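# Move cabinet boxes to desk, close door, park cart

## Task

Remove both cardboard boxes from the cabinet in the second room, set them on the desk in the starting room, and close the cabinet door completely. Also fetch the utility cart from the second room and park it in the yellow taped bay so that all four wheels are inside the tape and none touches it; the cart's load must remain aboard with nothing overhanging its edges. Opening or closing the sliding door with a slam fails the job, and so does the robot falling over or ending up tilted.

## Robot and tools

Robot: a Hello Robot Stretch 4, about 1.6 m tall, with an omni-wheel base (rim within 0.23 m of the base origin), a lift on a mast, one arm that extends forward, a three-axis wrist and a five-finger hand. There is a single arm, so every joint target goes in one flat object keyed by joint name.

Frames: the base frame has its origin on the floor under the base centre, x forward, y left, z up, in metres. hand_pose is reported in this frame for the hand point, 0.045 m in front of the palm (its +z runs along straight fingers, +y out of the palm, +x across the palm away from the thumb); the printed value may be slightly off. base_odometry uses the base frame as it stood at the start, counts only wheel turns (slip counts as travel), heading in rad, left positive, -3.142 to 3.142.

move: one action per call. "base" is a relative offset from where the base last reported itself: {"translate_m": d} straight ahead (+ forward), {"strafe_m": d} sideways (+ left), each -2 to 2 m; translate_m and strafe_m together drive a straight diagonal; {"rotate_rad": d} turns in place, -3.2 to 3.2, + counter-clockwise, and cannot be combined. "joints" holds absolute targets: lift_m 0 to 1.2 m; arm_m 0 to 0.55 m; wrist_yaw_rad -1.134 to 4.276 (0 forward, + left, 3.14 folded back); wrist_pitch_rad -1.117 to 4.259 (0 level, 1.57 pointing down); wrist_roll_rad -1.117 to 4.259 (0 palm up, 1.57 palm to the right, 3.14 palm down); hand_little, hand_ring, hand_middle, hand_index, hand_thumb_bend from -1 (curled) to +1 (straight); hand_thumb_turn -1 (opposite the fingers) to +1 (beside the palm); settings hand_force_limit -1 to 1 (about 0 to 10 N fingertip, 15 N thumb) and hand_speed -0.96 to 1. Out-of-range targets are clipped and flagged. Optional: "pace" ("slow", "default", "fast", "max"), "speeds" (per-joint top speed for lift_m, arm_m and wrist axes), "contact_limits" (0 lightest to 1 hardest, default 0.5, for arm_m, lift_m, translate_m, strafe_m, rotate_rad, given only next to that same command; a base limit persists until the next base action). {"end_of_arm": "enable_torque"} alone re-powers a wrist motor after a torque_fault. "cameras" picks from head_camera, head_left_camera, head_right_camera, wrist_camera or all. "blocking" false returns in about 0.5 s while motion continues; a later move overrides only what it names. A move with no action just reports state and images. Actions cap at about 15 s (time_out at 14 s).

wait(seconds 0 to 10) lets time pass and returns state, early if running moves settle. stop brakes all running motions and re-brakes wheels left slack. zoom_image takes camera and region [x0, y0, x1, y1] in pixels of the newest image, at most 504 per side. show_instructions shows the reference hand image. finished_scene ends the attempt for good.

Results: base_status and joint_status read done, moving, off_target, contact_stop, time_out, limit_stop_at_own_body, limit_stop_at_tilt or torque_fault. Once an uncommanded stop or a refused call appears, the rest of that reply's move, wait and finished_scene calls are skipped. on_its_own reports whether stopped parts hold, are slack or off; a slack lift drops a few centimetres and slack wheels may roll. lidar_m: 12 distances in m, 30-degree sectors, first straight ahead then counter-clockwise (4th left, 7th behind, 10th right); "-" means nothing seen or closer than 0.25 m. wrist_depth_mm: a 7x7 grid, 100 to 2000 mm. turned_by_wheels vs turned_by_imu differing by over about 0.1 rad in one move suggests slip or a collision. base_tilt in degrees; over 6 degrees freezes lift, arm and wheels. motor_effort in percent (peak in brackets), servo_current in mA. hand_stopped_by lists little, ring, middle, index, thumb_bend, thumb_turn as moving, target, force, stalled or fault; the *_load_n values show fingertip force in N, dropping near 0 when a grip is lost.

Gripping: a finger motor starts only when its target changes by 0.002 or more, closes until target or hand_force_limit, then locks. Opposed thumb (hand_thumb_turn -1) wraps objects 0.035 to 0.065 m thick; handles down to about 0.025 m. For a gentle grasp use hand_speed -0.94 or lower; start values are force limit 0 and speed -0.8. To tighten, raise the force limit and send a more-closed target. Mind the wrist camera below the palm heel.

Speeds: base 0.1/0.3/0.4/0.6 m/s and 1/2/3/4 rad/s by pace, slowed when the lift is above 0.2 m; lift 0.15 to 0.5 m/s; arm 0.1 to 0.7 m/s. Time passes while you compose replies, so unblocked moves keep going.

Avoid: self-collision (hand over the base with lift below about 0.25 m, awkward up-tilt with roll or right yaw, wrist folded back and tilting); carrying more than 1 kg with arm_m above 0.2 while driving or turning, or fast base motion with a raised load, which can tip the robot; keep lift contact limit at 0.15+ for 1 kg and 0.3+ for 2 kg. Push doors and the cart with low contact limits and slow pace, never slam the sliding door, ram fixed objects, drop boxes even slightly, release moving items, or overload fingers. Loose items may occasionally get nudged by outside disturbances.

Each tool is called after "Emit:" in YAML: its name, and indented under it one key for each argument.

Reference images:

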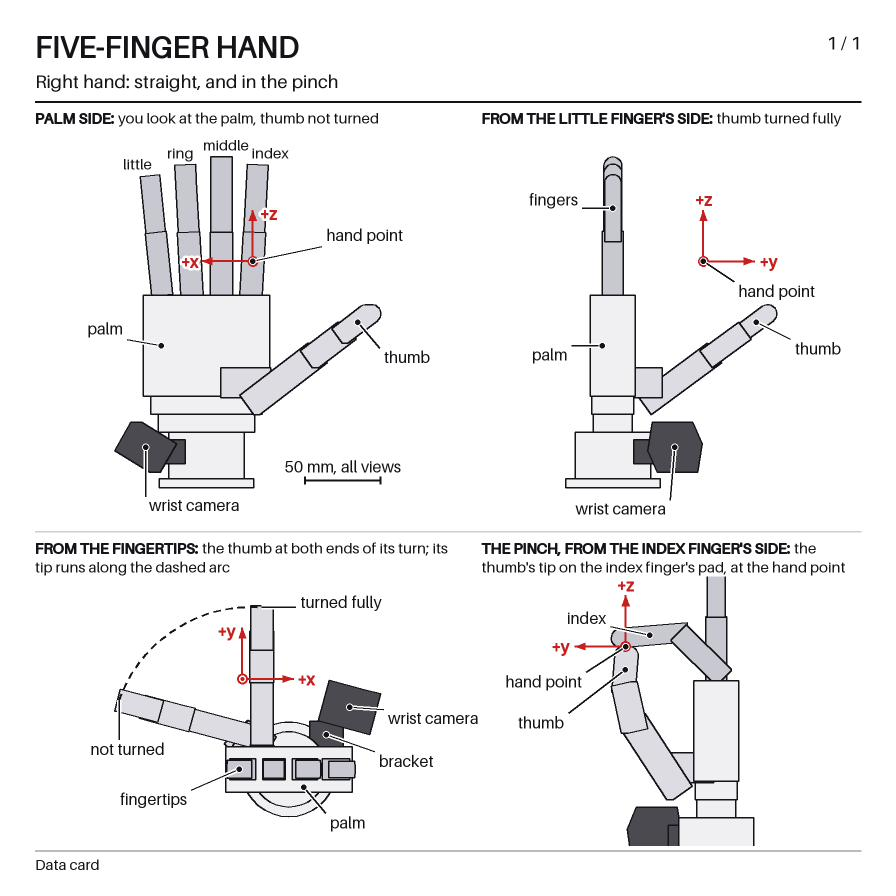

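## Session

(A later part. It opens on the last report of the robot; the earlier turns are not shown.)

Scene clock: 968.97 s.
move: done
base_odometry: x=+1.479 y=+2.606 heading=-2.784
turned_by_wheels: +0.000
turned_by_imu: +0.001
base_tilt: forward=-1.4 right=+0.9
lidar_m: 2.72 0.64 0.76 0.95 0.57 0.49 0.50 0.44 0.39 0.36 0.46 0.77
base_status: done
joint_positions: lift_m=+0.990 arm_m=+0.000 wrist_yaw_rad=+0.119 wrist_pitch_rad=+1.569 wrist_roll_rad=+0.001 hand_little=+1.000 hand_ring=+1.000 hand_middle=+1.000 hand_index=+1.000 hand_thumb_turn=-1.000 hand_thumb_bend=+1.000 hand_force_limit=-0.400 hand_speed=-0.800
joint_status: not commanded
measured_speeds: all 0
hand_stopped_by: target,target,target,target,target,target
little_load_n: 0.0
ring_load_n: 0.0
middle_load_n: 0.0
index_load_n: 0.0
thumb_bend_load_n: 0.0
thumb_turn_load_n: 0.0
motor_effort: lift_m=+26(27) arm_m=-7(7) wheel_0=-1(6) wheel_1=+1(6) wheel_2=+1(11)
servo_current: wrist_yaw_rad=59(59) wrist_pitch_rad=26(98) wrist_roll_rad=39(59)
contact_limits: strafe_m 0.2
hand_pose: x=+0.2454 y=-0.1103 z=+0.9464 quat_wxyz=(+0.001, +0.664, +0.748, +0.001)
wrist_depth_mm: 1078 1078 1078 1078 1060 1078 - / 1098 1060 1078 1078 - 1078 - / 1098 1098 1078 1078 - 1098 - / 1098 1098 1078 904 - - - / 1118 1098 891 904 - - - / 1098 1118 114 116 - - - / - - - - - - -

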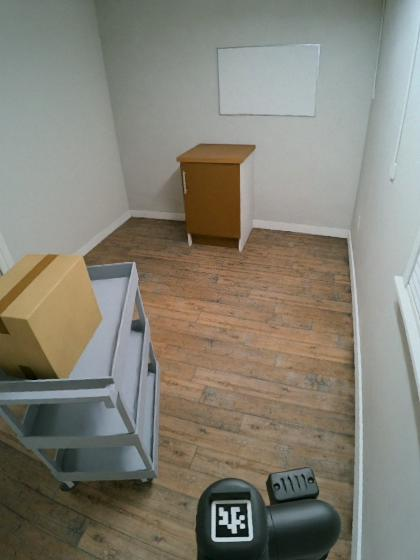

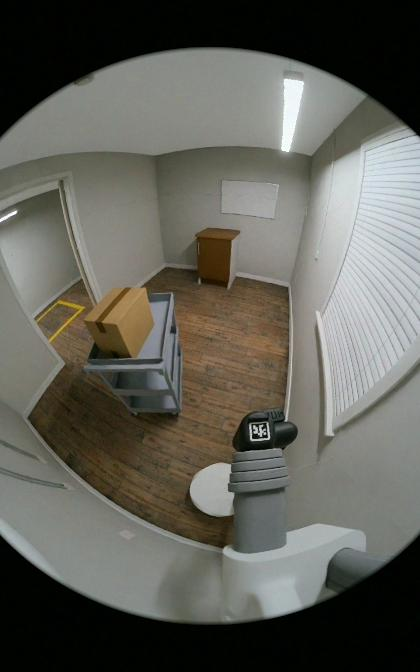

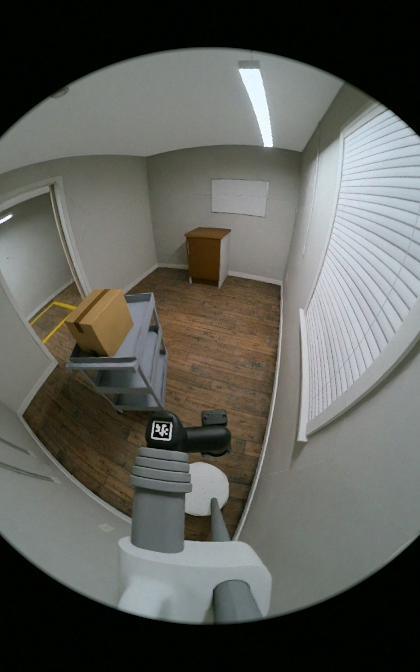

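Emit:
move:
  base: {"translate_m": 0.78, "strafe_m": -0.06}
  contact_limits: {"translate_m": 0.2}
  pace: "slow"
  joints: {"wrist_pitch_rad": 0.0, "hand_index": -1, "hand_middle": -1, "hand_ring": -1, "hand_little": -1}

Emit:
move:
  base: {"rotate_rad": 1.27}
  pace: "slow"
  cameras: ["all"]

Scene clock: 979.43 s.
move: done
base_odometry: x=+0.727 y=+2.389 heading=-2.783
turned_by_wheels: +0.000
turned_by_imu: -0.003
base_tilt: forward=-1.5 right=+0.8
lidar_m: 1.93 0.58 0.38 0.36 0.37 1.25 1.03 0.60 0.52 0.51 0.63 1.24
base_status: done
joint_positions: lift_m=+0.990 arm_m=+0.000 wrist_yaw_rad=+0.119 wrist_pitch_rad=+0.011 wrist_roll_rad=+0.001 hand_little=-1.000 hand_ring=-1.000 hand_middle=-1.000 hand_index=-1.000 hand_thumb_turn=-1.000 hand_thumb_bend=+1.000 hand_force_limit=-0.400 hand_speed=-0.800
joint_status: all done
measured_speeds: all 0
hand_stopped_by: target,target,target,target,target,target
little_load_n: 0.0
ring_load_n: 0.0
middle_load_n: 0.0
index_load_n: 0.0
thumb_bend_load_n: 0.0
thumb_turn_load_n: 0.0
motor_effort: lift_m=+26(27) arm_m=-7(7) wheel_0=+1(5) wheel_1=+2(4) wheel_2=-1(9)
servo_current: wrist_yaw_rad=59(65) wrist_pitch_rad=72(228) wrist_roll_rad=39(59)
contact_limits: translate_m 0.2
hand_pose: x=+0.4059 y=-0.0911 z=+1.2254 quat_wxyz=(+0.466, +0.472, +0.532, +0.526)
wrist_depth_mm: - - - - - - - / - - - - - - - / - - - - - - - / - - 120 - - - - / - - 147 146 - - - / - - 114 116 - - - / - - - - - - -
pictures: none

Scene clock: 982.00 s.
move: done
base_odometry: x=+0.727 y=+2.389 heading=-1.514
turned_by_wheels: +1.270
turned_by_imu: +1.251
base_tilt: forward=-1.3 right=+0.7
lidar_m: 0.38 0.36 0.41 1.25 0.78 0.54 0.50 0.56 0.83 1.94 1.95 0.47
base_status: done
joint_positions: lift_m=+0.990 arm_m=+0.000 wrist_yaw_rad=+0.119 wrist_pitch_rad=+0.011 wrist_roll_rad=+0.001 hand_little=-1.000 hand_ring=-1.000 hand_middle=-1.000 hand_index=-1.000 hand_thumb_turn=-1.000 hand_thumb_bend=+1.000 hand_force_limit=-0.400 hand_speed=-0.800
joint_status: not commanded
measured_speeds: all 0
hand_stopped_by: target,target,target,target,target,target
little_load_n: 0.0
ring_load_n: -0.5
middle_load_n: 0.0
index_load_n: 0.0
thumb_bend_load_n: -0.5
thumb_turn_load_n: 0.0
motor_effort: lift_m=+26(27) arm_m=-7(7) wheel_0=-2(5) wheel_1=+0(5) wheel_2=-1(10)
servo_current: wrist_yaw_rad=52(59) wrist_pitch_rad=65(91) wrist_roll_rad=33(65)
hand_pose: x=+0.4059 y=-0.0911 z=+1.2254 quat_wxyz=(+0.466, +0.472, +0.532, +0.526)
wrist_depth_mm: - - - - - 1756 - / - - - - - 1808 - / - - - - - 1808 - / - - 115 118 - 1661 - / - - 146 146 - 1708 - / 368 407 114 116 - - - / 303 - - - - - -
pictures: head_camera, head_left_camera, head_right_camera, wrist_camera

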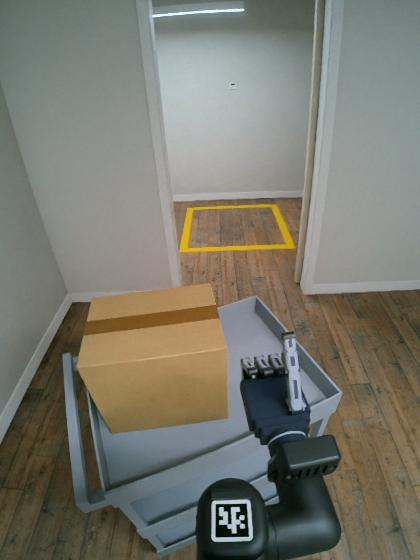

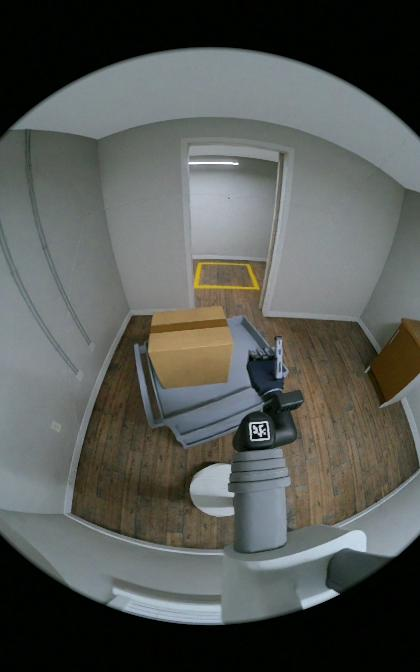

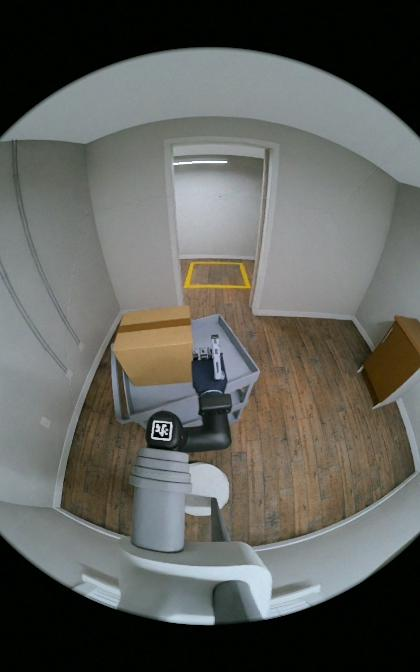

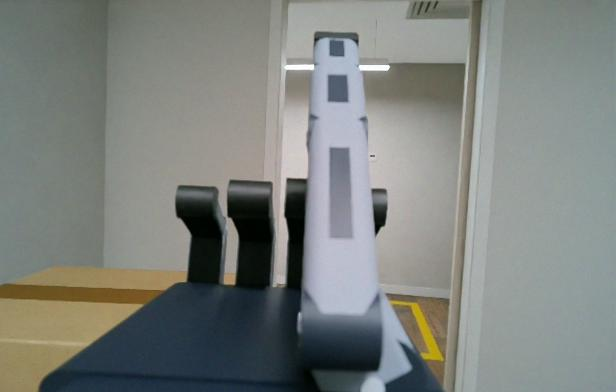

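Emit:
move:
  cameras: ["all"]

Scene clock: 985.17 s.
base_odometry: x=+0.727 y=+2.389 heading=-1.514
turned_by_wheels: +0.000
turned_by_imu: +0.000
base_tilt: forward=-1.4 right=+0.7
lidar_m: 0.37 0.36 0.41 1.26 0.79 0.54 0.51 0.57 0.83 1.93 1.95 0.49
base_status: done
joint_positions: lift_m=+0.990 arm_m=+0.000 wrist_yaw_rad=+0.119 wrist_pitch_rad=+0.011 wrist_roll_rad=+0.001 hand_little=-1.000 hand_ring=-1.000 hand_middle=-1.000 hand_index=-1.000 hand_thumb_turn=-1.000 hand_thumb_bend=+1.000 hand_force_limit=-0.400 hand_speed=-0.800
joint_status: not commanded
measured_speeds: all 0
hand_stopped_by: target,target,target,target,target,target
little_load_n: 0.0
ring_load_n: 0.0
middle_load_n: 0.0
index_load_n: 0.0
thumb_bend_load_n: 0.0
thumb_turn_load_n: 0.0
motor_effort: lift_m=+26(27) arm_m=-7(7) wheel_0=-1(5) wheel_1=+0(5) wheel_2=-1(10)
servo_current: wrist_yaw_rad=46(59) wrist_pitch_rad=65(91) wrist_roll_rad=52(65)
hand_pose: x=+0.4059 y=-0.0911 z=+1.2254 quat_wxyz=(+0.466, +0.472, +0.532, +0.526) (m; base frame)
wrist_depth_mm: - - - - - 1756 - / - - - - - 1863 - / - - - - - 1808 - / - - 115 118 - 1708 - / - - 146 146 - 1661 - / 368 407 114 116 - - - / 303 - - - - - -
pictures: head_camera, head_left_camera, head_right_camera, wrist_camera

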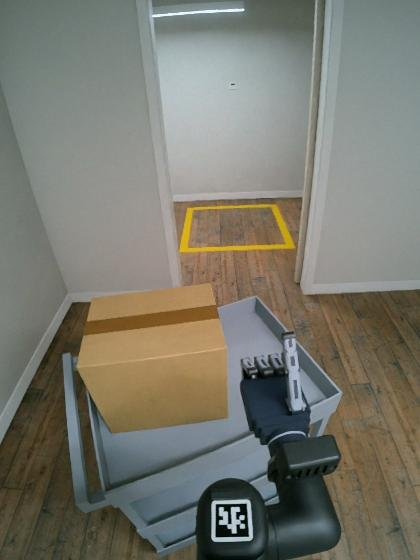

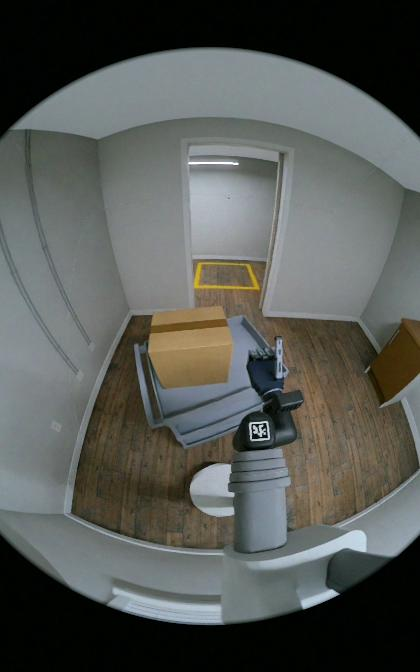

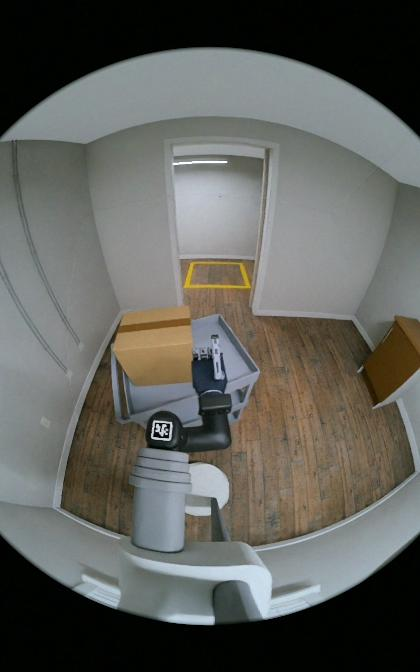

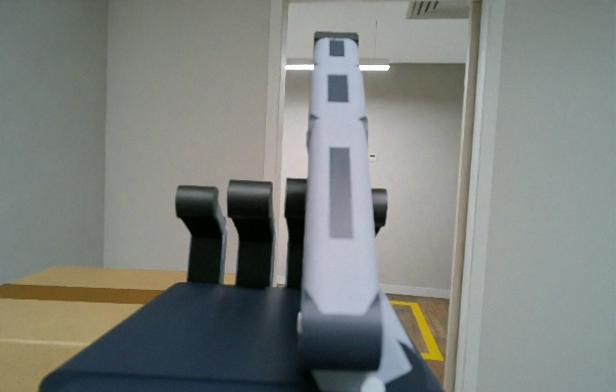

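Emit:
move:
  base: {"translate_m": -0.18, "strafe_m": 0.08}
  pace: "slow"

Emit:
move:
  joints: {"wrist_yaw_rad": 1.57, "wrist_pitch_rad": 0.0, "wrist_roll_rad": -1.1}

Emit:
move:
  joints: {"lift_m": 0.612, "arm_m": 0.05}
  cameras: ["head_camera", "head_left_camera"]

Scene clock: 996.80 s.
move: done
base_odometry: x=+0.797 y=+2.573 heading=-1.514
turned_by_wheels: +0.000
turned_by_imu: +0.001
base_tilt: forward=-1.4 right=+0.7
lidar_m: 0.52 0.50 1.22 1.17 0.51 0.35 0.34 0.40 0.51 1.54 2.07 0.65
base_status: done
joint_positions: lift_m=+0.990 arm_m=+0.000 wrist_yaw_rad=+0.119 wrist_pitch_rad=+0.011 wrist_roll_rad=+0.001 hand_little=-1.000 hand_ring=-1.000 hand_middle=-1.000 hand_index=-1.000 hand_thumb_turn=-1.000 hand_thumb_bend=+1.000 hand_force_limit=-0.400 hand_speed=-0.800
joint_status: not commanded
measured_speeds: all 0
hand_stopped_by: target,target,target,target,target,target
little_load_n: 0.5
ring_load_n: 0.0
middle_load_n: 0.0
index_load_n: 0.0
thumb_bend_load_n: 0.0
thumb_turn_load_n: 0.0
motor_effort: lift_m=+26(27) arm_m=-7(7) wheel_0=+2(6) wheel_1=-1(4) wheel_2=-1(9)
servo_current: wrist_yaw_rad=52(59) wrist_pitch_rad=85(91) wrist_roll_rad=33(65)
hand_pose: x=+0.4059 y=-0.0911 z=+1.2254 quat_wxyz=(+0.466, +0.472, +0.532, +0.526)
wrist_depth_mm: - - - - - 1808 - / - - - - - - - / - - - - - - - / - - 120 - - 1808 - / - - 147 145 - 1808 - / - 469 114 117 - - - / - - - - - - -
pictures: none

Scene clock: 998.23 s.
move: done
base_odometry: x=+0.797 y=+2.573 heading=-1.514
turned_by_wheels: +0.000
turned_by_imu: +0.000
base_tilt: forward=-1.4 right=+0.7
lidar_m: 0.52 0.50 1.23 1.17 0.52 0.33 0.32 0.39 0.49 1.56 2.09 0.66
base_status: not commanded
joint_positions: lift_m=+0.990 arm_m=+0.000 wrist_yaw_rad=+1.568 wrist_pitch_rad=+0.011 wrist_roll_rad=-1.097 hand_little=-1.000 hand_ring=-1.000 hand_middle=-1.000 hand_index=-1.000 hand_thumb_turn=-1.000 hand_thumb_bend=+1.000 hand_force_limit=-0.400 hand_speed=-0.800
joint_status: all done
measured_speeds: all 0
hand_stopped_by: target,target,target,target,target,target
little_load_n: 0.0
ring_load_n: 0.0
middle_load_n: 0.0
index_load_n: 0.0
thumb_bend_load_n: 0.0
thumb_turn_load_n: 0.0
motor_effort: lift_m=+26(27) arm_m=-7(7) wheel_0=+2(2) wheel_1=-1(2) wheel_2=-1(1)
servo_current: wrist_yaw_rad=46(130) wrist_pitch_rad=59(98) wrist_roll_rad=52(98)
hand_pose: x=+0.2198 y=+0.2219 z=+1.2201 quat_wxyz=(+0.368, -0.370, +0.607, +0.599)
wrist_depth_mm: - - - - - - - / - - - - - - - / - - - - - - - / - - 115 - - - - / - - 146 - - - - / - - 114 117 - - - / - - - - - - -
pictures: none

Scene clock: 1000.77 s.
move: done
base_odometry: x=+0.797 y=+2.573 heading=-1.514
turned_by_wheels: +0.000
turned_by_imu: +0.000
base_tilt: forward=-1.4 right=+0.8
lidar_m: 0.51 0.50 1.23 1.18 0.52 0.36 0.33 0.36 0.49 1.54 2.09 0.66
base_status: not commanded
joint_positions: lift_m=+0.612 arm_m=+0.050 wrist_yaw_rad=+1.568 wrist_pitch_rad=+0.011 wrist_roll_rad=-1.097 hand_little=-1.000 hand_ring=-1.000 hand_middle=-1.000 hand_index=-1.000 hand_thumb_turn=-1.000 hand_thumb_bend=+1.000 hand_force_limit=-0.400 hand_speed=-0.800
joint_status: all done
measured_speeds: all 0
hand_stopped_by: target,target,target,target,target,target
little_load_n: 0.0
ring_load_n: 0.0
middle_load_n: 0.0
index_load_n: 0.0
thumb_bend_load_n: 0.0
thumb_turn_load_n: -0.5
motor_effort: lift_m=+15(24) arm_m=+7(10) wheel_0=+2(2) wheel_1=-1(2) wheel_2=-1(1)
servo_current: wrist_yaw_rad=46(65) wrist_pitch_rad=72(91) wrist_roll_rad=26(59)
hand_pose: x=+0.2691 y=+0.2219 z=+0.8432 quat_wxyz=(+0.368, -0.370, +0.607, +0.600)
wrist_depth_mm: - - - - - - - / - - - - - - - / - - - - - - - / 1078 - 115 - - - - / 1042 - 146 - - - - / 991 1118 114 116 - - - / 878 - - - - - -

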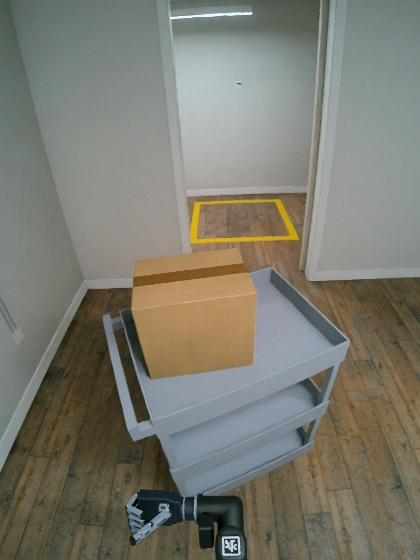

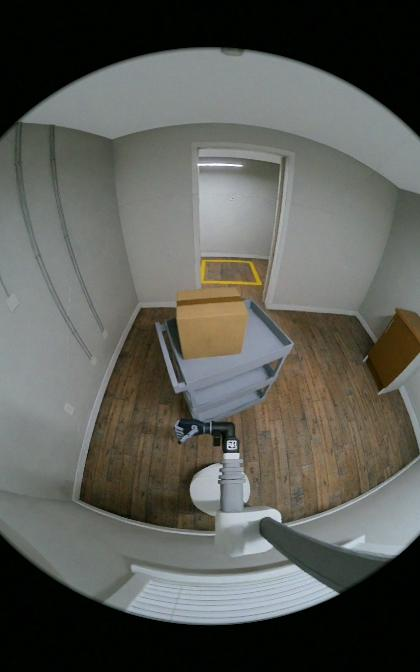

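Emit:
move:
  base: {"strafe_m": 0.06}
  pace: "slow"

Emit:
move:
  base: {"translate_m": 0.18}
  pace: "slow"
  contact_limits: {"translate_m": 0.4}
  cameras: ["head_camera"]

Scene clock: 1003.33 s.
move: done
base_odometry: x=+0.857 y=+2.577 heading=-1.514
turned_by_wheels: +0.000
turned_by_imu: +0.000
base_tilt: forward=-1.3 right=+0.9
lidar_m: 0.49 0.49 1.16 1.10 0.53 0.35 0.32 0.34 0.49 1.56 2.13 0.64
base_status: done
joint_positions: lift_m=+0.612 arm_m=+0.050 wrist_yaw_rad=+1.568 wrist_pitch_rad=+0.011 wrist_roll_rad=-1.097 hand_little=-1.000 hand_ring=-1.000 hand_middle=-1.000 hand_index=-1.000 hand_thumb_turn=-1.000 hand_thumb_bend=+1.000 hand_force_limit=-0.400 hand_speed=-0.800
joint_status: not commanded
measured_speeds: all 0
hand_stopped_by: target,target,target,target,target,target
little_load_n: 0.0
ring_load_n: 0.0
middle_load_n: 0.0
index_load_n: 0.0
thumb_bend_load_n: 0.0
thumb_turn_load_n: 0.0
motor_effort: lift_m=+14(15) arm_m=+7(7) wheel_0=+1(5) wheel_1=-1(6) wheel_2=-1(6)
servo_current: wrist_yaw_rad=52(59) wrist_pitch_rad=65(104) wrist_roll_rad=33(59)
hand_pose: x=+0.2691 y=+0.2219 z=+0.8432 quat_wxyz=(+0.368, -0.370, +0.607, +0.600)
wrist_depth_mm: - - - - - - - / - - - - - - - / - - - - - - - / 1060 - 115 - - - - / 1025 - 146 - - - - / 976 - 114 116 - - - / 878 - - - - - -
pictures: none

Scene clock: 1006.40 s.
move: done
base_odometry: x=+0.867 y=+2.397 heading=-1.513
turned_by_wheels: +0.000
turned_by_imu: +0.001
base_tilt: forward=-1.3 right=+0.7
lidar_m: 0.37 0.38 1.17 1.11 0.79 0.54 0.51 0.55 0.76 2.07 2.09 0.45
base_status: done
joint_positions: lift_m=+0.612 arm_m=+0.050 wrist_yaw_rad=+1.579 wrist_pitch_rad=+0.011 wrist_roll_rad=-1.099 hand_little=-1.000 hand_ring=-1.000 hand_middle=-1.000 hand_index=-1.000 hand_thumb_turn=-1.000 hand_thumb_bend=+1.000 hand_force_limit=-0.400 hand_speed=-0.800
joint_status: not commanded
measured_speeds: all 0
hand_stopped_by: target,target,target,target,target,target
little_load_n: -0.5
ring_load_n: 0.0
middle_load_n: 0.0
index_load_n: 0.0
thumb_bend_load_n: 0.0
thumb_turn_load_n: 0.0
motor_effort: lift_m=+15(15) arm_m=+7(7) wheel_0=+4(9) wheel_1=+4(6) wheel_2=-2(10)
servo_current: wrist_yaw_rad=65(72) wrist_pitch_rad=65(85) wrist_roll_rad=26(59)
contact_limits: translate_m 0.4
hand_pose: x=+0.2665 y=+0.2224 z=+0.8431 quat_wxyz=(+0.365, -0.374, +0.605, +0.601)
wrist_depth_mm: - - - - - - - / - - - - - - - / - - - - - - - / 1042 - 115 - - - - / 1025 - 146 - - - - / 991 - 114 116 - - - / 878 - - - - 129 -

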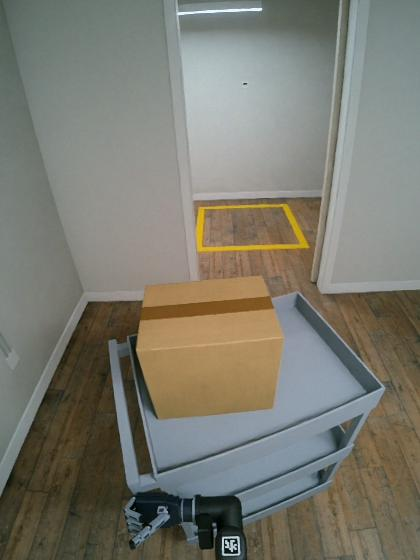

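Emit:
move:
  base: {"translate_m": 0.12}
  pace: "slow"
  contact_limits: {"translate_m": 0.4}
  cameras: ["head_camera"]

Scene clock: 1009.17 s.
move: done
base_odometry: x=+0.874 y=+2.278 heading=-1.513
turned_by_wheels: +0.000
turned_by_imu: +0.000
base_tilt: forward=-1.4 right=+0.7
lidar_m: 0.35 0.35 1.16 1.09 0.94 0.67 0.62 0.64 0.99 2.07 2.12 0.38
base_status: done
joint_positions: lift_m=+0.612 arm_m=+0.050 wrist_yaw_rad=+1.579 wrist_pitch_rad=+0.011 wrist_roll_rad=-1.099 hand_little=-1.000 hand_ring=-1.000 hand_middle=-1.000 hand_index=-1.000 hand_thumb_turn=-1.000 hand_thumb_bend=+1.000 hand_force_limit=-0.400 hand_speed=-0.800
joint_status: not commanded
measured_speeds: all 0
hand_stopped_by: target,target,target,target,target,target
little_load_n: 0.0
ring_load_n: 0.0
middle_load_n: 0.0
index_load_n: 0.0
thumb_bend_load_n: 0.0
thumb_turn_load_n: -0.5
motor_effort: lift_m=+14(15) arm_m=+7(7) wheel_0=+3(7) wheel_1=+4(7) wheel_2=-2(10)
servo_current: wrist_yaw_rad=65(72) wrist_pitch_rad=72(98) wrist_roll_rad=46(65)
contact_limits: translate_m 0.4
hand_pose: x=+0.2665 y=+0.2224 z=+0.8431 quat_wxyz=(+0.365, -0.374, +0.605, +0.601)
wrist_depth_mm: - - - - - - - / - - - - - - - / - - - - - - - / 1042 - 115 - - - - / 1008 - 146 - - - - / 976 - 114 116 - 141 - / 878 - - - - 120 -

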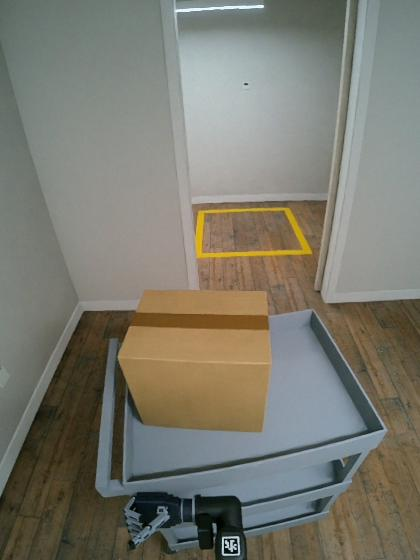

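Emit:
move:
  base: {"translate_m": 0.075}
  pace: "slow"
  contact_limits: {"translate_m": 0.4}
  cameras: ["head_camera"]

Scene clock: 1012.00 s.
move: done
base_odometry: x=+0.879 y=+2.203 heading=-1.513
turned_by_wheels: +0.000
turned_by_imu: +0.000
base_tilt: forward=-1.4 right=+0.6
lidar_m: 0.32 0.36 1.15 1.10 1.07 0.75 0.70 0.74 1.08 2.04 2.10 0.35
base_status: done
joint_positions: lift_m=+0.612 arm_m=+0.050 wrist_yaw_rad=+1.578 wrist_pitch_rad=+0.011 wrist_roll_rad=-1.099 hand_little=-1.000 hand_ring=-1.000 hand_middle=-1.000 hand_index=-1.000 hand_thumb_turn=-1.000 hand_thumb_bend=+1.000 hand_force_limit=-0.400 hand_speed=-0.800
joint_status: not commanded
measured_speeds: all 0
hand_stopped_by: target,target,target,target,target,target
little_load_n: 0.0
ring_load_n: 0.0
middle_load_n: 0.0
index_load_n: 0.0
thumb_bend_load_n: 0.0
thumb_turn_load_n: 0.0
motor_effort: lift_m=+15(15) arm_m=+7(7) wheel_0=+2(9) wheel_1=+1(7) wheel_2=-1(12)
servo_current: wrist_yaw_rad=59(72) wrist_pitch_rad=65(85) wrist_roll_rad=59(59)
contact_limits: translate_m 0.4
hand_pose: x=+0.2669 y=+0.2223 z=+0.8431 quat_wxyz=(+0.365, -0.373, +0.605, +0.601)
wrist_depth_mm: - - - - - - - / - - - - - - - / - - - - - - - / 1042 - 115 - - - - / 1008 - 146 - - - - / 976 - 114 116 - 150 - / 878 - - - - 120 -

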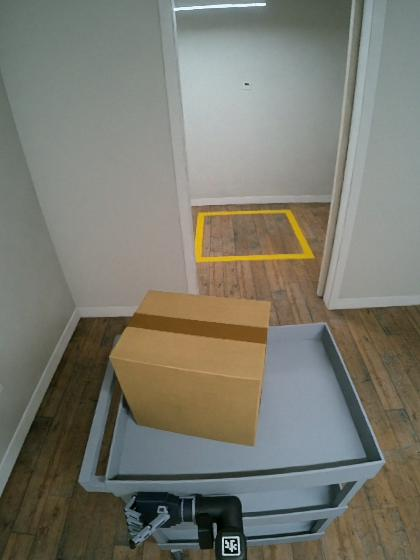

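Emit:
move:
  base: {"translate_m": -0.06}
  pace: "slow"

Emit:
move:
  joints: {"lift_m": 1.03}

Emit:
move:
  base: {"strafe_m": 0.4}
  pace: "slow"
  cameras: ["head_camera", "head_left_camera"]

Emit:
move:
  joints: {"wrist_pitch_rad": 1.57, "wrist_roll_rad": 0.0}

Emit:
move:
  joints: {"arm_m": 0.35}
  cameras: ["head_camera", "head_right_camera"]

Scene clock: 1022.60 s.
move: done
base_odometry: x=+0.875 y=+2.263 heading=-1.513
turned_by_wheels: +0.000
turned_by_imu: +0.000
base_tilt: forward=-1.4 right=+0.7
lidar_m: 0.39 0.40 1.17 1.11 0.98 0.68 0.64 0.69 0.98 2.07 2.10 0.41
base_status: done
joint_positions: lift_m=+0.612 arm_m=+0.050 wrist_yaw_rad=+1.572 wrist_pitch_rad=+0.011 wrist_roll_rad=-1.099 hand_little=-1.000 hand_ring=-1.000 hand_middle=-1.000 hand_index=-1.000 hand_thumb_turn=-1.000 hand_thumb_bend=+1.000 hand_force_limit=-0.400 hand_speed=-0.800
joint_status: not commanded
measured_speeds: all 0
hand_stopped_by: target,target,target,target,target,target
little_load_n: 0.0
ring_load_n: 0.0
middle_load_n: 0.0
index_load_n: 0.0
thumb_bend_load_n: 0.0
thumb_turn_load_n: -0.5
motor_effort: lift_m=+15(15) arm_m=+7(7) wheel_0=+1(4) wheel_1=-1(4) wheel_2=+0(11)
servo_current: wrist_yaw_rad=52(65) wrist_pitch_rad=72(85) wrist_roll_rad=39(52)
hand_pose: x=+0.2680 y=+0.2221 z=+0.8431 quat_wxyz=(+0.367, -0.372, +0.606, +0.600)
wrist_depth_mm: - - - - - - - / - - - - - - - / - - - - - - - / 1060 - 115 - - - - / 1025 - 146 - - - - / 991 - 114 116 - - - / 878 - - - - - -
pictures: none

Scene clock: 1025.27 s.
move: done
base_odometry: x=+0.875 y=+2.263 heading=-1.513
turned_by_wheels: +0.000
turned_by_imu: +0.000
base_tilt: forward=-1.3 right=+0.6
lidar_m: 0.38 0.40 1.17 1.11 0.96 0.67 0.64 0.70 1.03 2.07 2.12 0.42
base_status: not commanded
joint_positions: lift_m=+1.030 arm_m=+0.050 wrist_yaw_rad=+1.572 wrist_pitch_rad=+0.011 wrist_roll_rad=-1.099 hand_little=-1.000 hand_ring=-1.000 hand_middle=-1.000 hand_index=-1.000 hand_thumb_turn=-1.000 hand_thumb_bend=+1.000 hand_force_limit=-0.400 hand_speed=-0.800
joint_status: all done
measured_speeds: all 0
hand_stopped_by: target,target,target,target,target,target
little_load_n: 0.0
ring_load_n: 0.0
middle_load_n: 0.0
index_load_n: 0.0
thumb_bend_load_n: 0.0
thumb_turn_load_n: 0.0
motor_effort: lift_m=+27(31) arm_m=+7(7) wheel_0=+0(1) wheel_1=-1(2) wheel_2=+0(1)
servo_current: wrist_yaw_rad=46(59) wrist_pitch_rad=46(98) wrist_roll_rad=39(52)
hand_pose: x=+0.2680 y=+0.2221 z=+1.2602 quat_wxyz=(+0.367, -0.372, +0.606, +0.600)
wrist_depth_mm: - - - - - - - / - - - - - - - / - - - - - - - / - - 115 - - - - / - - 146 - - - - / - - 114 116 - - - / - - - - - - -
pictures: none

Scene clock: 1030.40 s.
move: done
base_odometry: x=+1.275 y=+2.286 heading=-1.513
turned_by_wheels: +0.000
turned_by_imu: +0.001
base_tilt: forward=-1.3 right=+0.7
lidar_m: 0.40 1.03 0.75 0.71 0.75 0.71 0.68 0.70 0.96 2.46 0.57 0.41
base_status: done
joint_positions: lift_m=+1.030 arm_m=+0.050 wrist_yaw_rad=+1.572 wrist_pitch_rad=+0.011 wrist_roll_rad=-1.099 hand_little=-1.000 hand_ring=-1.000 hand_middle=-1.000 hand_index=-1.000 hand_thumb_turn=-1.000 hand_thumb_bend=+1.000 hand_force_limit=-0.400 hand_speed=-0.800
joint_status: not commanded
measured_speeds: all 0
hand_stopped_by: target,target,target,target,target,target
little_load_n: 0.0
ring_load_n: 0.0
middle_load_n: 0.0
index_load_n: 0.0
thumb_bend_load_n: 0.0
thumb_turn_load_n: -0.5
motor_effort: lift_m=+26(27) arm_m=+7(7) wheel_0=-1(6) wheel_1=+1(6) wheel_2=+1(8)
servo_current: wrist_yaw_rad=39(65) wrist_pitch_rad=72(98) wrist_roll_rad=33(59)
hand_pose: x=+0.2680 y=+0.2221 z=+1.2602 quat_wxyz=(+0.367, -0.372, +0.606, +0.600)
wrist_depth_mm: - - - - - - - / - - - - - - - / - - - - - - - / - - 115 - - - - / - - 146 - - - - / - - 114 117 - - - / - - - - - - -

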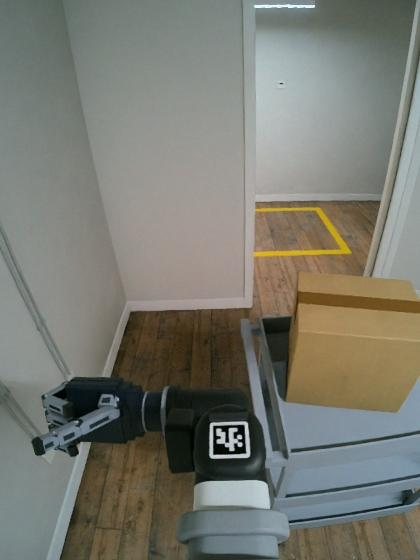

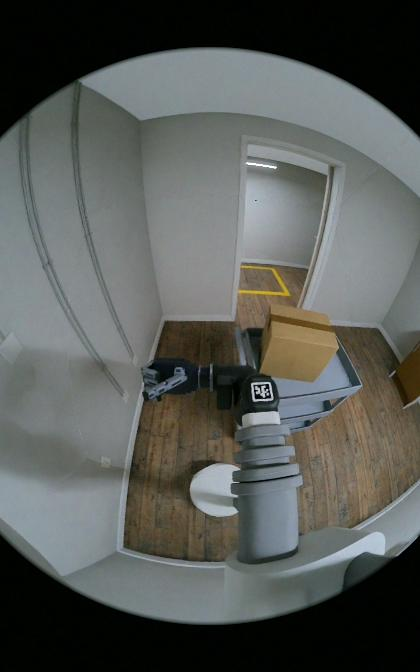

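Scene clock: 1031.90 s.
move: done
base_odometry: x=+1.275 y=+2.286 heading=-1.513
turned_by_wheels: +0.000
turned_by_imu: +0.000
base_tilt: forward=-1.4 right=+0.7
lidar_m: 0.40 1.03 0.74 0.71 0.75 0.71 0.67 0.71 0.95 2.47 0.56 0.40
base_status: not commanded
joint_positions: lift_m=+1.030 arm_m=+0.050 wrist_yaw_rad=+1.572 wrist_pitch_rad=+1.568 wrist_roll_rad=-0.003 hand_little=-1.000 hand_ring=-1.000 hand_middle=-1.000 hand_index=-1.000 hand_thumb_turn=-1.000 hand_thumb_bend=+1.000 hand_force_limit=-0.400 hand_speed=-0.800
joint_status: all done
measured_speeds: all 0
hand_stopped_by: target,target,target,target,target,target
little_load_n: 0.0
ring_load_n: 0.0
middle_load_n: 0.0
index_load_n: 0.5
thumb_bend_load_n: -0.5
thumb_turn_load_n: 0.0
motor_effort: lift_m=+26(27) arm_m=+7(7) wheel_0=-2(2) wheel_1=+1(2) wheel_2=+1(1)
servo_current: wrist_yaw_rad=59(59) wrist_pitch_rad=72(91) wrist_roll_rad=46(111)
hand_pose: x=+0.3385 y=+0.0611 z=+0.9865 quat_wxyz=(+0.000, -0.002, +1.000, +0.002)
wrist_depth_mm: 1118 1118 1118 1118 1118 1098 1098 / 1118 1138 1138 1098 1118 1098 1118 / 1118 1118 931 1118 - 1098 1098 / 1138 931 121 1138 - 1118 1138 / 1138 1160 147 - - 1118 1098 / 1138 1160 114 117 - - - / 1138 - - - - 283 282
pictures: none

Scene clock: 1033.90 s.
move: done
base_odometry: x=+1.275 y=+2.286 heading=-1.513
turned_by_wheels: +0.000
turned_by_imu: +0.000
base_tilt: forward=-1.4 right=+0.9
lidar_m: 0.40 1.05 0.74 0.72 0.76 0.69 0.67 0.68 0.95 2.46 0.57 0.40
base_status: not commanded
joint_positions: lift_m=+1.030 arm_m=+0.350 wrist_yaw_rad=+1.572 wrist_pitch_rad=+1.568 wrist_roll_rad=-0.003 hand_little=-1.000 hand_ring=-1.000 hand_middle=-1.000 hand_index=-1.000 hand_thumb_turn=-1.000 hand_thumb_bend=+1.000 hand_force_limit=-0.400 hand_speed=-0.800
joint_status: all done
measured_speeds: all 0
hand_stopped_by: target,target,target,target,target,target
little_load_n: 0.0
ring_load_n: 0.0
middle_load_n: 0.0
index_load_n: 0.5
thumb_bend_load_n: 0.0
thumb_turn_load_n: 0.0
motor_effort: lift_m=+26(27) arm_m=+7(10) wheel_0=-1(2) wheel_1=+1(1) wheel_2=+1(1)
servo_current: wrist_yaw_rad=52(65) wrist_pitch_rad=46(72) wrist_roll_rad=33(59)
hand_pose: x=+0.6385 y=+0.0611 z=+0.9865 quat_wxyz=(+0.000, -0.002, +1.000, +0.002)
wrist_depth_mm: 1118 1098 1118 1098 1118 1098 1078 / 1138 1138 1138 1138 - 1118 1118 / 917 1025 1138 1138 - 1138 1098 / 931 917 121 118 - 1118 1138 / 946 1008 147 - - 1098 1118 / 1138 1138 114 116 - 1098 1118 / 1138 - - - - 281 279

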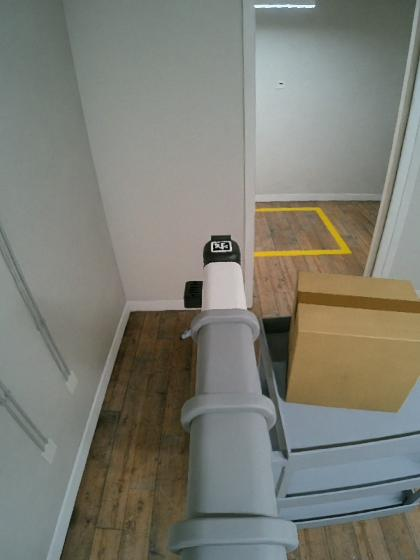

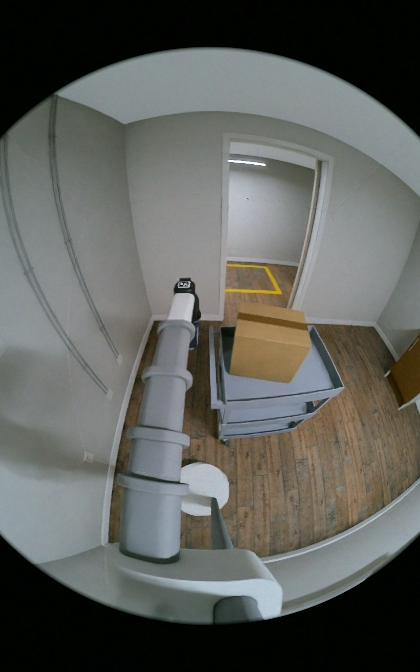

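Emit:
move:
  joints: {"lift_m": 0.83}
  cameras: ["head_camera", "head_right_camera", "head_left_camera"]

Scene clock: 1036.60 s.
move: done
base_odometry: x=+1.275 y=+2.286 heading=-1.513
turned_by_wheels: +0.000
turned_by_imu: +0.000
base_tilt: forward=-1.4 right=+0.7
lidar_m: 0.38 1.02 0.75 0.72 0.73 0.70 0.66 0.69 0.95 2.47 0.56 0.40
base_status: not commanded
joint_positions: lift_m=+0.830 arm_m=+0.350 wrist_yaw_rad=+1.572 wrist_pitch_rad=+1.568 wrist_roll_rad=-0.003 hand_little=-1.000 hand_ring=-1.000 hand_middle=-1.000 hand_index=-1.000 hand_thumb_turn=-1.000 hand_thumb_bend=+1.000 hand_force_limit=-0.400 hand_speed=-0.800
joint_status: all done
measured_speeds: all 0
hand_stopped_by: target,target,target,target,target,target
little_load_n: 0.0
ring_load_n: 0.0
middle_load_n: 0.0
index_load_n: 0.0
thumb_bend_load_n: 0.0
thumb_turn_load_n: 0.0
motor_effort: lift_m=+15(26) arm_m=+7(7) wheel_0=-1(2) wheel_1=+1(1) wheel_2=+1(1)
servo_current: wrist_yaw_rad=46(65) wrist_pitch_rad=46(72) wrist_roll_rad=46(59)
hand_pose: x=+0.6385 y=+0.0611 z=+0.7874 quat_wxyz=(+0.000, -0.002, +1.000, +0.002)
wrist_depth_mm: 931 917 917 917 917 917 917 / 931 917 917 917 917 917 917 / 732 931 931 917 - 917 917 / 723 820 121 118 - 917 917 / 732 931 147 - - 931 931 / 946 960 114 116 - 931 917 / 960 - - - - - 946
pictures: head_camera, head_left_camera, head_right_camera

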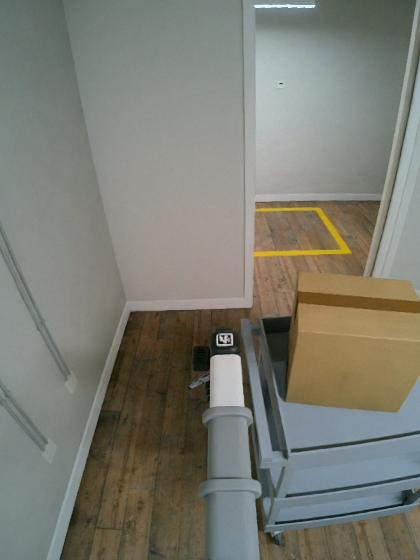

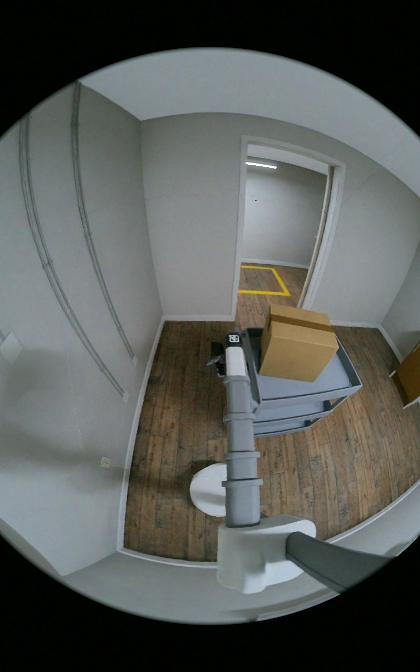

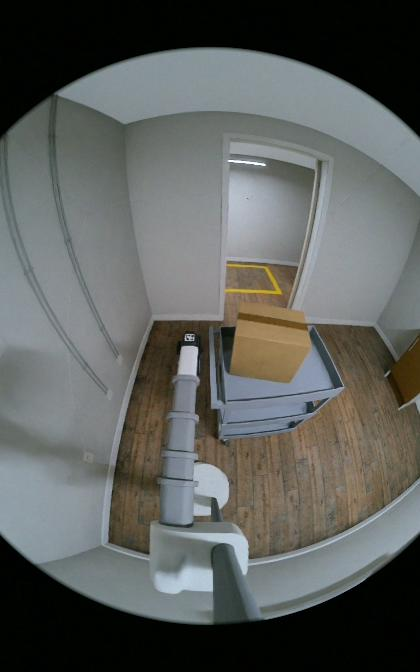

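Emit:
move:
  base: {"strafe_m": -0.15}
  pace: "slow"
  contact_limits: {"strafe_m": 0.4}
  cameras: ["head_camera", "head_right_camera"]

Scene clock: 1039.57 s.
move: contact_stop
base_odometry: x=+1.174 y=+2.283 heading=-1.452
turned_by_wheels: +0.060
turned_by_imu: +0.060
base_tilt: forward=-1.3 right=+0.8
lidar_m: 0.40 1.10 0.84 0.81 0.89 0.69 0.62 0.68 1.05 2.38 0.54 0.38
base_status: strafe_m contact_stop (by the wheels' count: -0.101 of -0.150)
joint_positions: lift_m=+0.830 arm_m=+0.350 wrist_yaw_rad=+1.572 wrist_pitch_rad=+1.568 wrist_roll_rad=-0.002 hand_little=-1.000 hand_ring=-1.000 hand_middle=-1.000 hand_index=-1.000 hand_thumb_turn=-1.000 hand_thumb_bend=+1.000 hand_force_limit=-0.400 hand_speed=-0.800
joint_status: not commanded
measured_speeds: all 0
hand_stopped_by: target,target,target,target,target,target
little_load_n: 0.0
ring_load_n: 0.0
middle_load_n: 0.0
index_load_n: 0.0
thumb_bend_load_n: 0.0
thumb_turn_load_n: 0.0
on_its_own: the wheels are slack since a contact_stop
motor_effort: lift_m=+14(15) arm_m=+6(7) wheel_0=+0(22) wheel_1=+0(6) wheel_2=+0(13)
servo_current: wrist_yaw_rad=52(59) wrist_pitch_rad=52(85) wrist_roll_rad=26(59)
contact_limits: strafe_m 0.4
hand_pose: x=+0.6386 y=+0.0609 z=+0.7874 quat_wxyz=(+0.000, -0.001, +1.000, +0.001)
wrist_depth_mm: 917 931 917 904 917 917 917 / 917 931 917 917 917 931 917 / 732 917 931 946 - 931 917 / 732 831 121 118 - 931 917 / 732 946 146 - - 917 946 / 960 946 114 116 - 917 931 / 960 - - - - - 931

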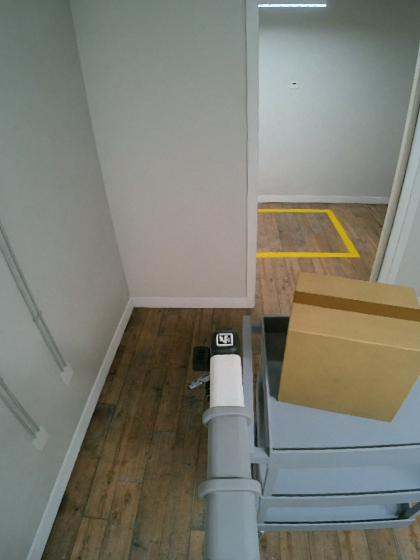

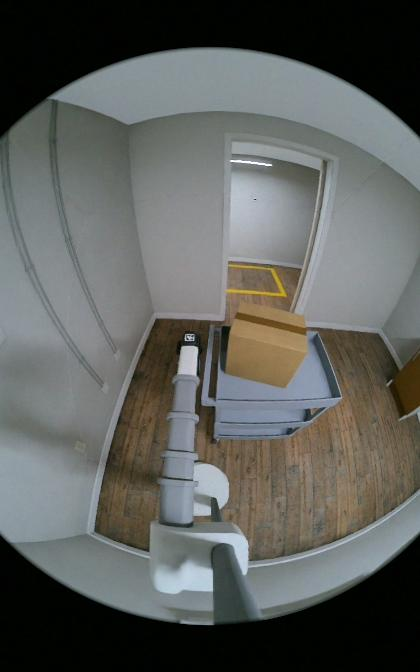

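Emit:
move:
  base: {"strafe_m": 0.06}
  pace: "slow"

Emit:
move:
  base: {"rotate_rad": -0.06}
  joints: {"arm_m": 0.0}
  pace: "slow"

Emit:
move:
  joints: {"lift_m": 1.03, "wrist_pitch_rad": 0.0, "wrist_roll_rad": -1.1}

Emit:
move:
  base: {"rotate_rad": -1.594}
  pace: "slow"
  cameras: ["head_camera", "head_left_camera"]

Scene clock: 1045.50 s.
move: done
base_odometry: x=+1.233 y=+2.291 heading=-1.453
turned_by_wheels: +0.000
turned_by_imu: +0.000
base_tilt: forward=-1.3 right=+0.6
lidar_m: 0.42 1.05 0.79 0.75 0.81 0.69 0.65 0.68 1.04 2.41 0.53 0.42
base_status: done
joint_positions: lift_m=+0.830 arm_m=+0.350 wrist_yaw_rad=+1.572 wrist_pitch_rad=+1.568 wrist_roll_rad=-0.002 hand_little=-1.000 hand_ring=-1.000 hand_middle=-1.000 hand_index=-1.000 hand_thumb_turn=-1.000 hand_thumb_bend=+1.000 hand_force_limit=-0.400 hand_speed=-0.800
joint_status: not commanded
measured_speeds: all 0
hand_stopped_by: target,target,target,target,target,target
little_load_n: 0.0
ring_load_n: 0.0
middle_load_n: 0.0
index_load_n: 0.0
thumb_bend_load_n: 0.0
thumb_turn_load_n: 0.0
motor_effort: lift_m=+15(15) arm_m=+6(7) wheel_0=-1(7) wheel_1=+0(5) wheel_2=-1(8)
servo_current: wrist_yaw_rad=39(59) wrist_pitch_rad=26(72) wrist_roll_rad=39(59)
hand_pose: x=+0.6386 y=+0.0609 z=+0.7874 quat_wxyz=(+0.000, -0.001, +1.000, +0.001)
wrist_depth_mm: 917 917 931 904 917 917 917 / 931 931 931 931 931 917 917 / 723 917 917 931 - 917 931 / 732 820 121 118 - 917 931 / 732 931 146 - - 931 917 / 931 946 114 116 - 931 946 / 960 - - - - - 931
pictures: none

Scene clock: 1050.30 s.
move: done
base_odometry: x=+1.233 y=+2.291 heading=-1.513
turned_by_wheels: -0.060
turned_by_imu: -0.057
base_tilt: forward=-1.2 right=+0.8
lidar_m: 0.42 1.09 0.80 0.75 0.78 0.70 0.65 0.68 0.95 2.40 0.58 0.42
base_status: done
joint_positions: lift_m=+0.830 arm_m=+0.000 wrist_yaw_rad=+1.572 wrist_pitch_rad=+1.568 wrist_roll_rad=-0.002 hand_little=-1.000 hand_ring=-1.000 hand_middle=-1.000 hand_index=-1.000 hand_thumb_turn=-1.000 hand_thumb_bend=+1.000 hand_force_limit=-0.400 hand_speed=-0.800
joint_status: all done
measured_speeds: all 0
hand_stopped_by: target,target,target,target,target,target
little_load_n: 0.0
ring_load_n: 0.0
middle_load_n: 0.0
index_load_n: 0.0
thumb_bend_load_n: 0.0
thumb_turn_load_n: 0.0
motor_effort: lift_m=+15(15) arm_m=-7(11) wheel_0=-1(3) wheel_1=+2(3) wheel_2=+0(7)
servo_current: wrist_yaw_rad=52(65) wrist_pitch_rad=39(65) wrist_roll_rad=39(59)
hand_pose: x=+0.2893 y=+0.0609 z=+0.7874 quat_wxyz=(+0.000, -0.001, +1.000, +0.001)
wrist_depth_mm: 931 931 904 917 917 931 917 / 931 931 917 931 931 917 917 / 946 732 732 931 - 917 931 / 946 732 121 120 - 931 931 / 946 732 147 - - 931 931 / 946 946 114 117 - - - / 946 - - - - - -
pictures: none

Scene clock: 1052.20 s.
move: done
base_odometry: x=+1.233 y=+2.291 heading=-1.513
turned_by_wheels: +0.000
turned_by_imu: +0.000
base_tilt: forward=-1.4 right=+0.8
lidar_m: 0.41 1.08 0.80 0.76 0.80 0.72 0.63 0.70 0.95 2.39 0.56 0.42
base_status: not commanded
joint_positions: lift_m=+1.030 arm_m=+0.000 wrist_yaw_rad=+1.572 wrist_pitch_rad=+0.011 wrist_roll_rad=-1.097 hand_little=-1.000 hand_ring=-1.000 hand_middle=-1.000 hand_index=-1.000 hand_thumb_turn=-1.000 hand_thumb_bend=+1.000 hand_force_limit=-0.400 hand_speed=-0.800
joint_status: all done
measured_speeds: all 0
hand_stopped_by: target,target,target,target,target,target
little_load_n: 0.0
ring_load_n: 0.0
middle_load_n: 0.0
index_load_n: 0.0
thumb_bend_load_n: 0.0
thumb_turn_load_n: -0.5
motor_effort: lift_m=+26(30) arm_m=-7(7) wheel_0=-1(1) wheel_1=+2(2) wheel_2=+0(0)
servo_current: wrist_yaw_rad=52(59) wrist_pitch_rad=85(208) wrist_roll_rad=26(150)
hand_pose: x=+0.2190 y=+0.2221 z=+1.2602 quat_wxyz=(+0.366, -0.371, +0.607, +0.600)
wrist_depth_mm: - - - - - - - / - - - - - - - / - - - - - - - / - - 115 - - - - / - - 146 - - - - / - - 114 116 - - - / - - - - - - -
pictures: none

Scene clock: 1055.07 s.
move: done
base_odometry: x=+1.233 y=+2.291 heading=-3.106
turned_by_wheels: -1.594
turned_by_imu: -1.572
base_tilt: forward=-1.4 right=+0.7
lidar_m: 2.39 0.59 0.42 0.38 1.10 0.80 0.75 0.80 0.72 0.65 0.66 0.91
base_status: done
joint_positions: lift_m=+1.030 arm_m=+0.000 wrist_yaw_rad=+1.572 wrist_pitch_rad=+0.011 wrist_roll_rad=-1.097 hand_little=-1.000 hand_ring=-1.000 hand_middle=-1.000 hand_index=-1.000 hand_thumb_turn=-1.000 hand_thumb_bend=+1.000 hand_force_limit=-0.400 hand_speed=-0.800
joint_status: not commanded
measured_speeds: all 0
hand_stopped_by: target,target,target,target,target,target
little_load_n: 0.0
ring_load_n: 0.0
middle_load_n: 0.0
index_load_n: 0.0
thumb_bend_load_n: 0.0
thumb_turn_load_n: -0.5
motor_effort: lift_m=+26(27) arm_m=-7(7) wheel_0=+1(5) wheel_1=+1(5) wheel_2=+1(9)
servo_current: wrist_yaw_rad=59(65) wrist_pitch_rad=85(98) wrist_roll_rad=52(72)
hand_pose: x=+0.2190 y=+0.2221 z=+1.2602 quat_wxyz=(+0.366, -0.371, +0.607, +0.600)
wrist_depth_mm: - - - - - 1756 - / - - - - - 1756 - / 1756 - - - - - 1756 / 1661 539 115 120 - - 1808 / 549 535 146 146 - - 1863 / 525 525 114 117 - - - / - - - - - - -

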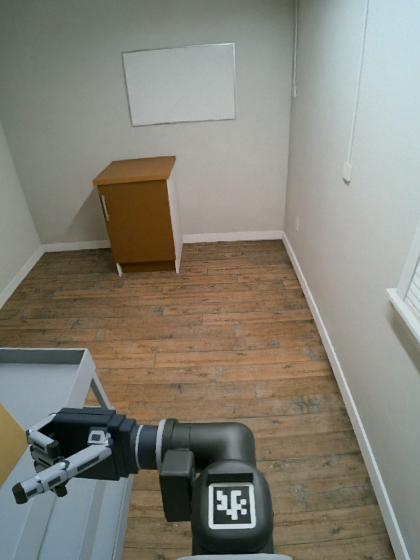

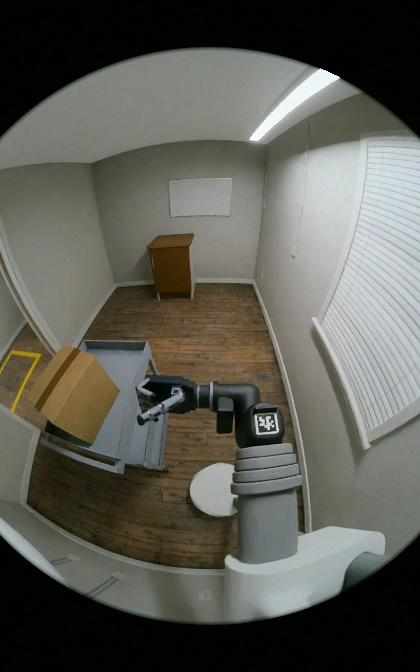

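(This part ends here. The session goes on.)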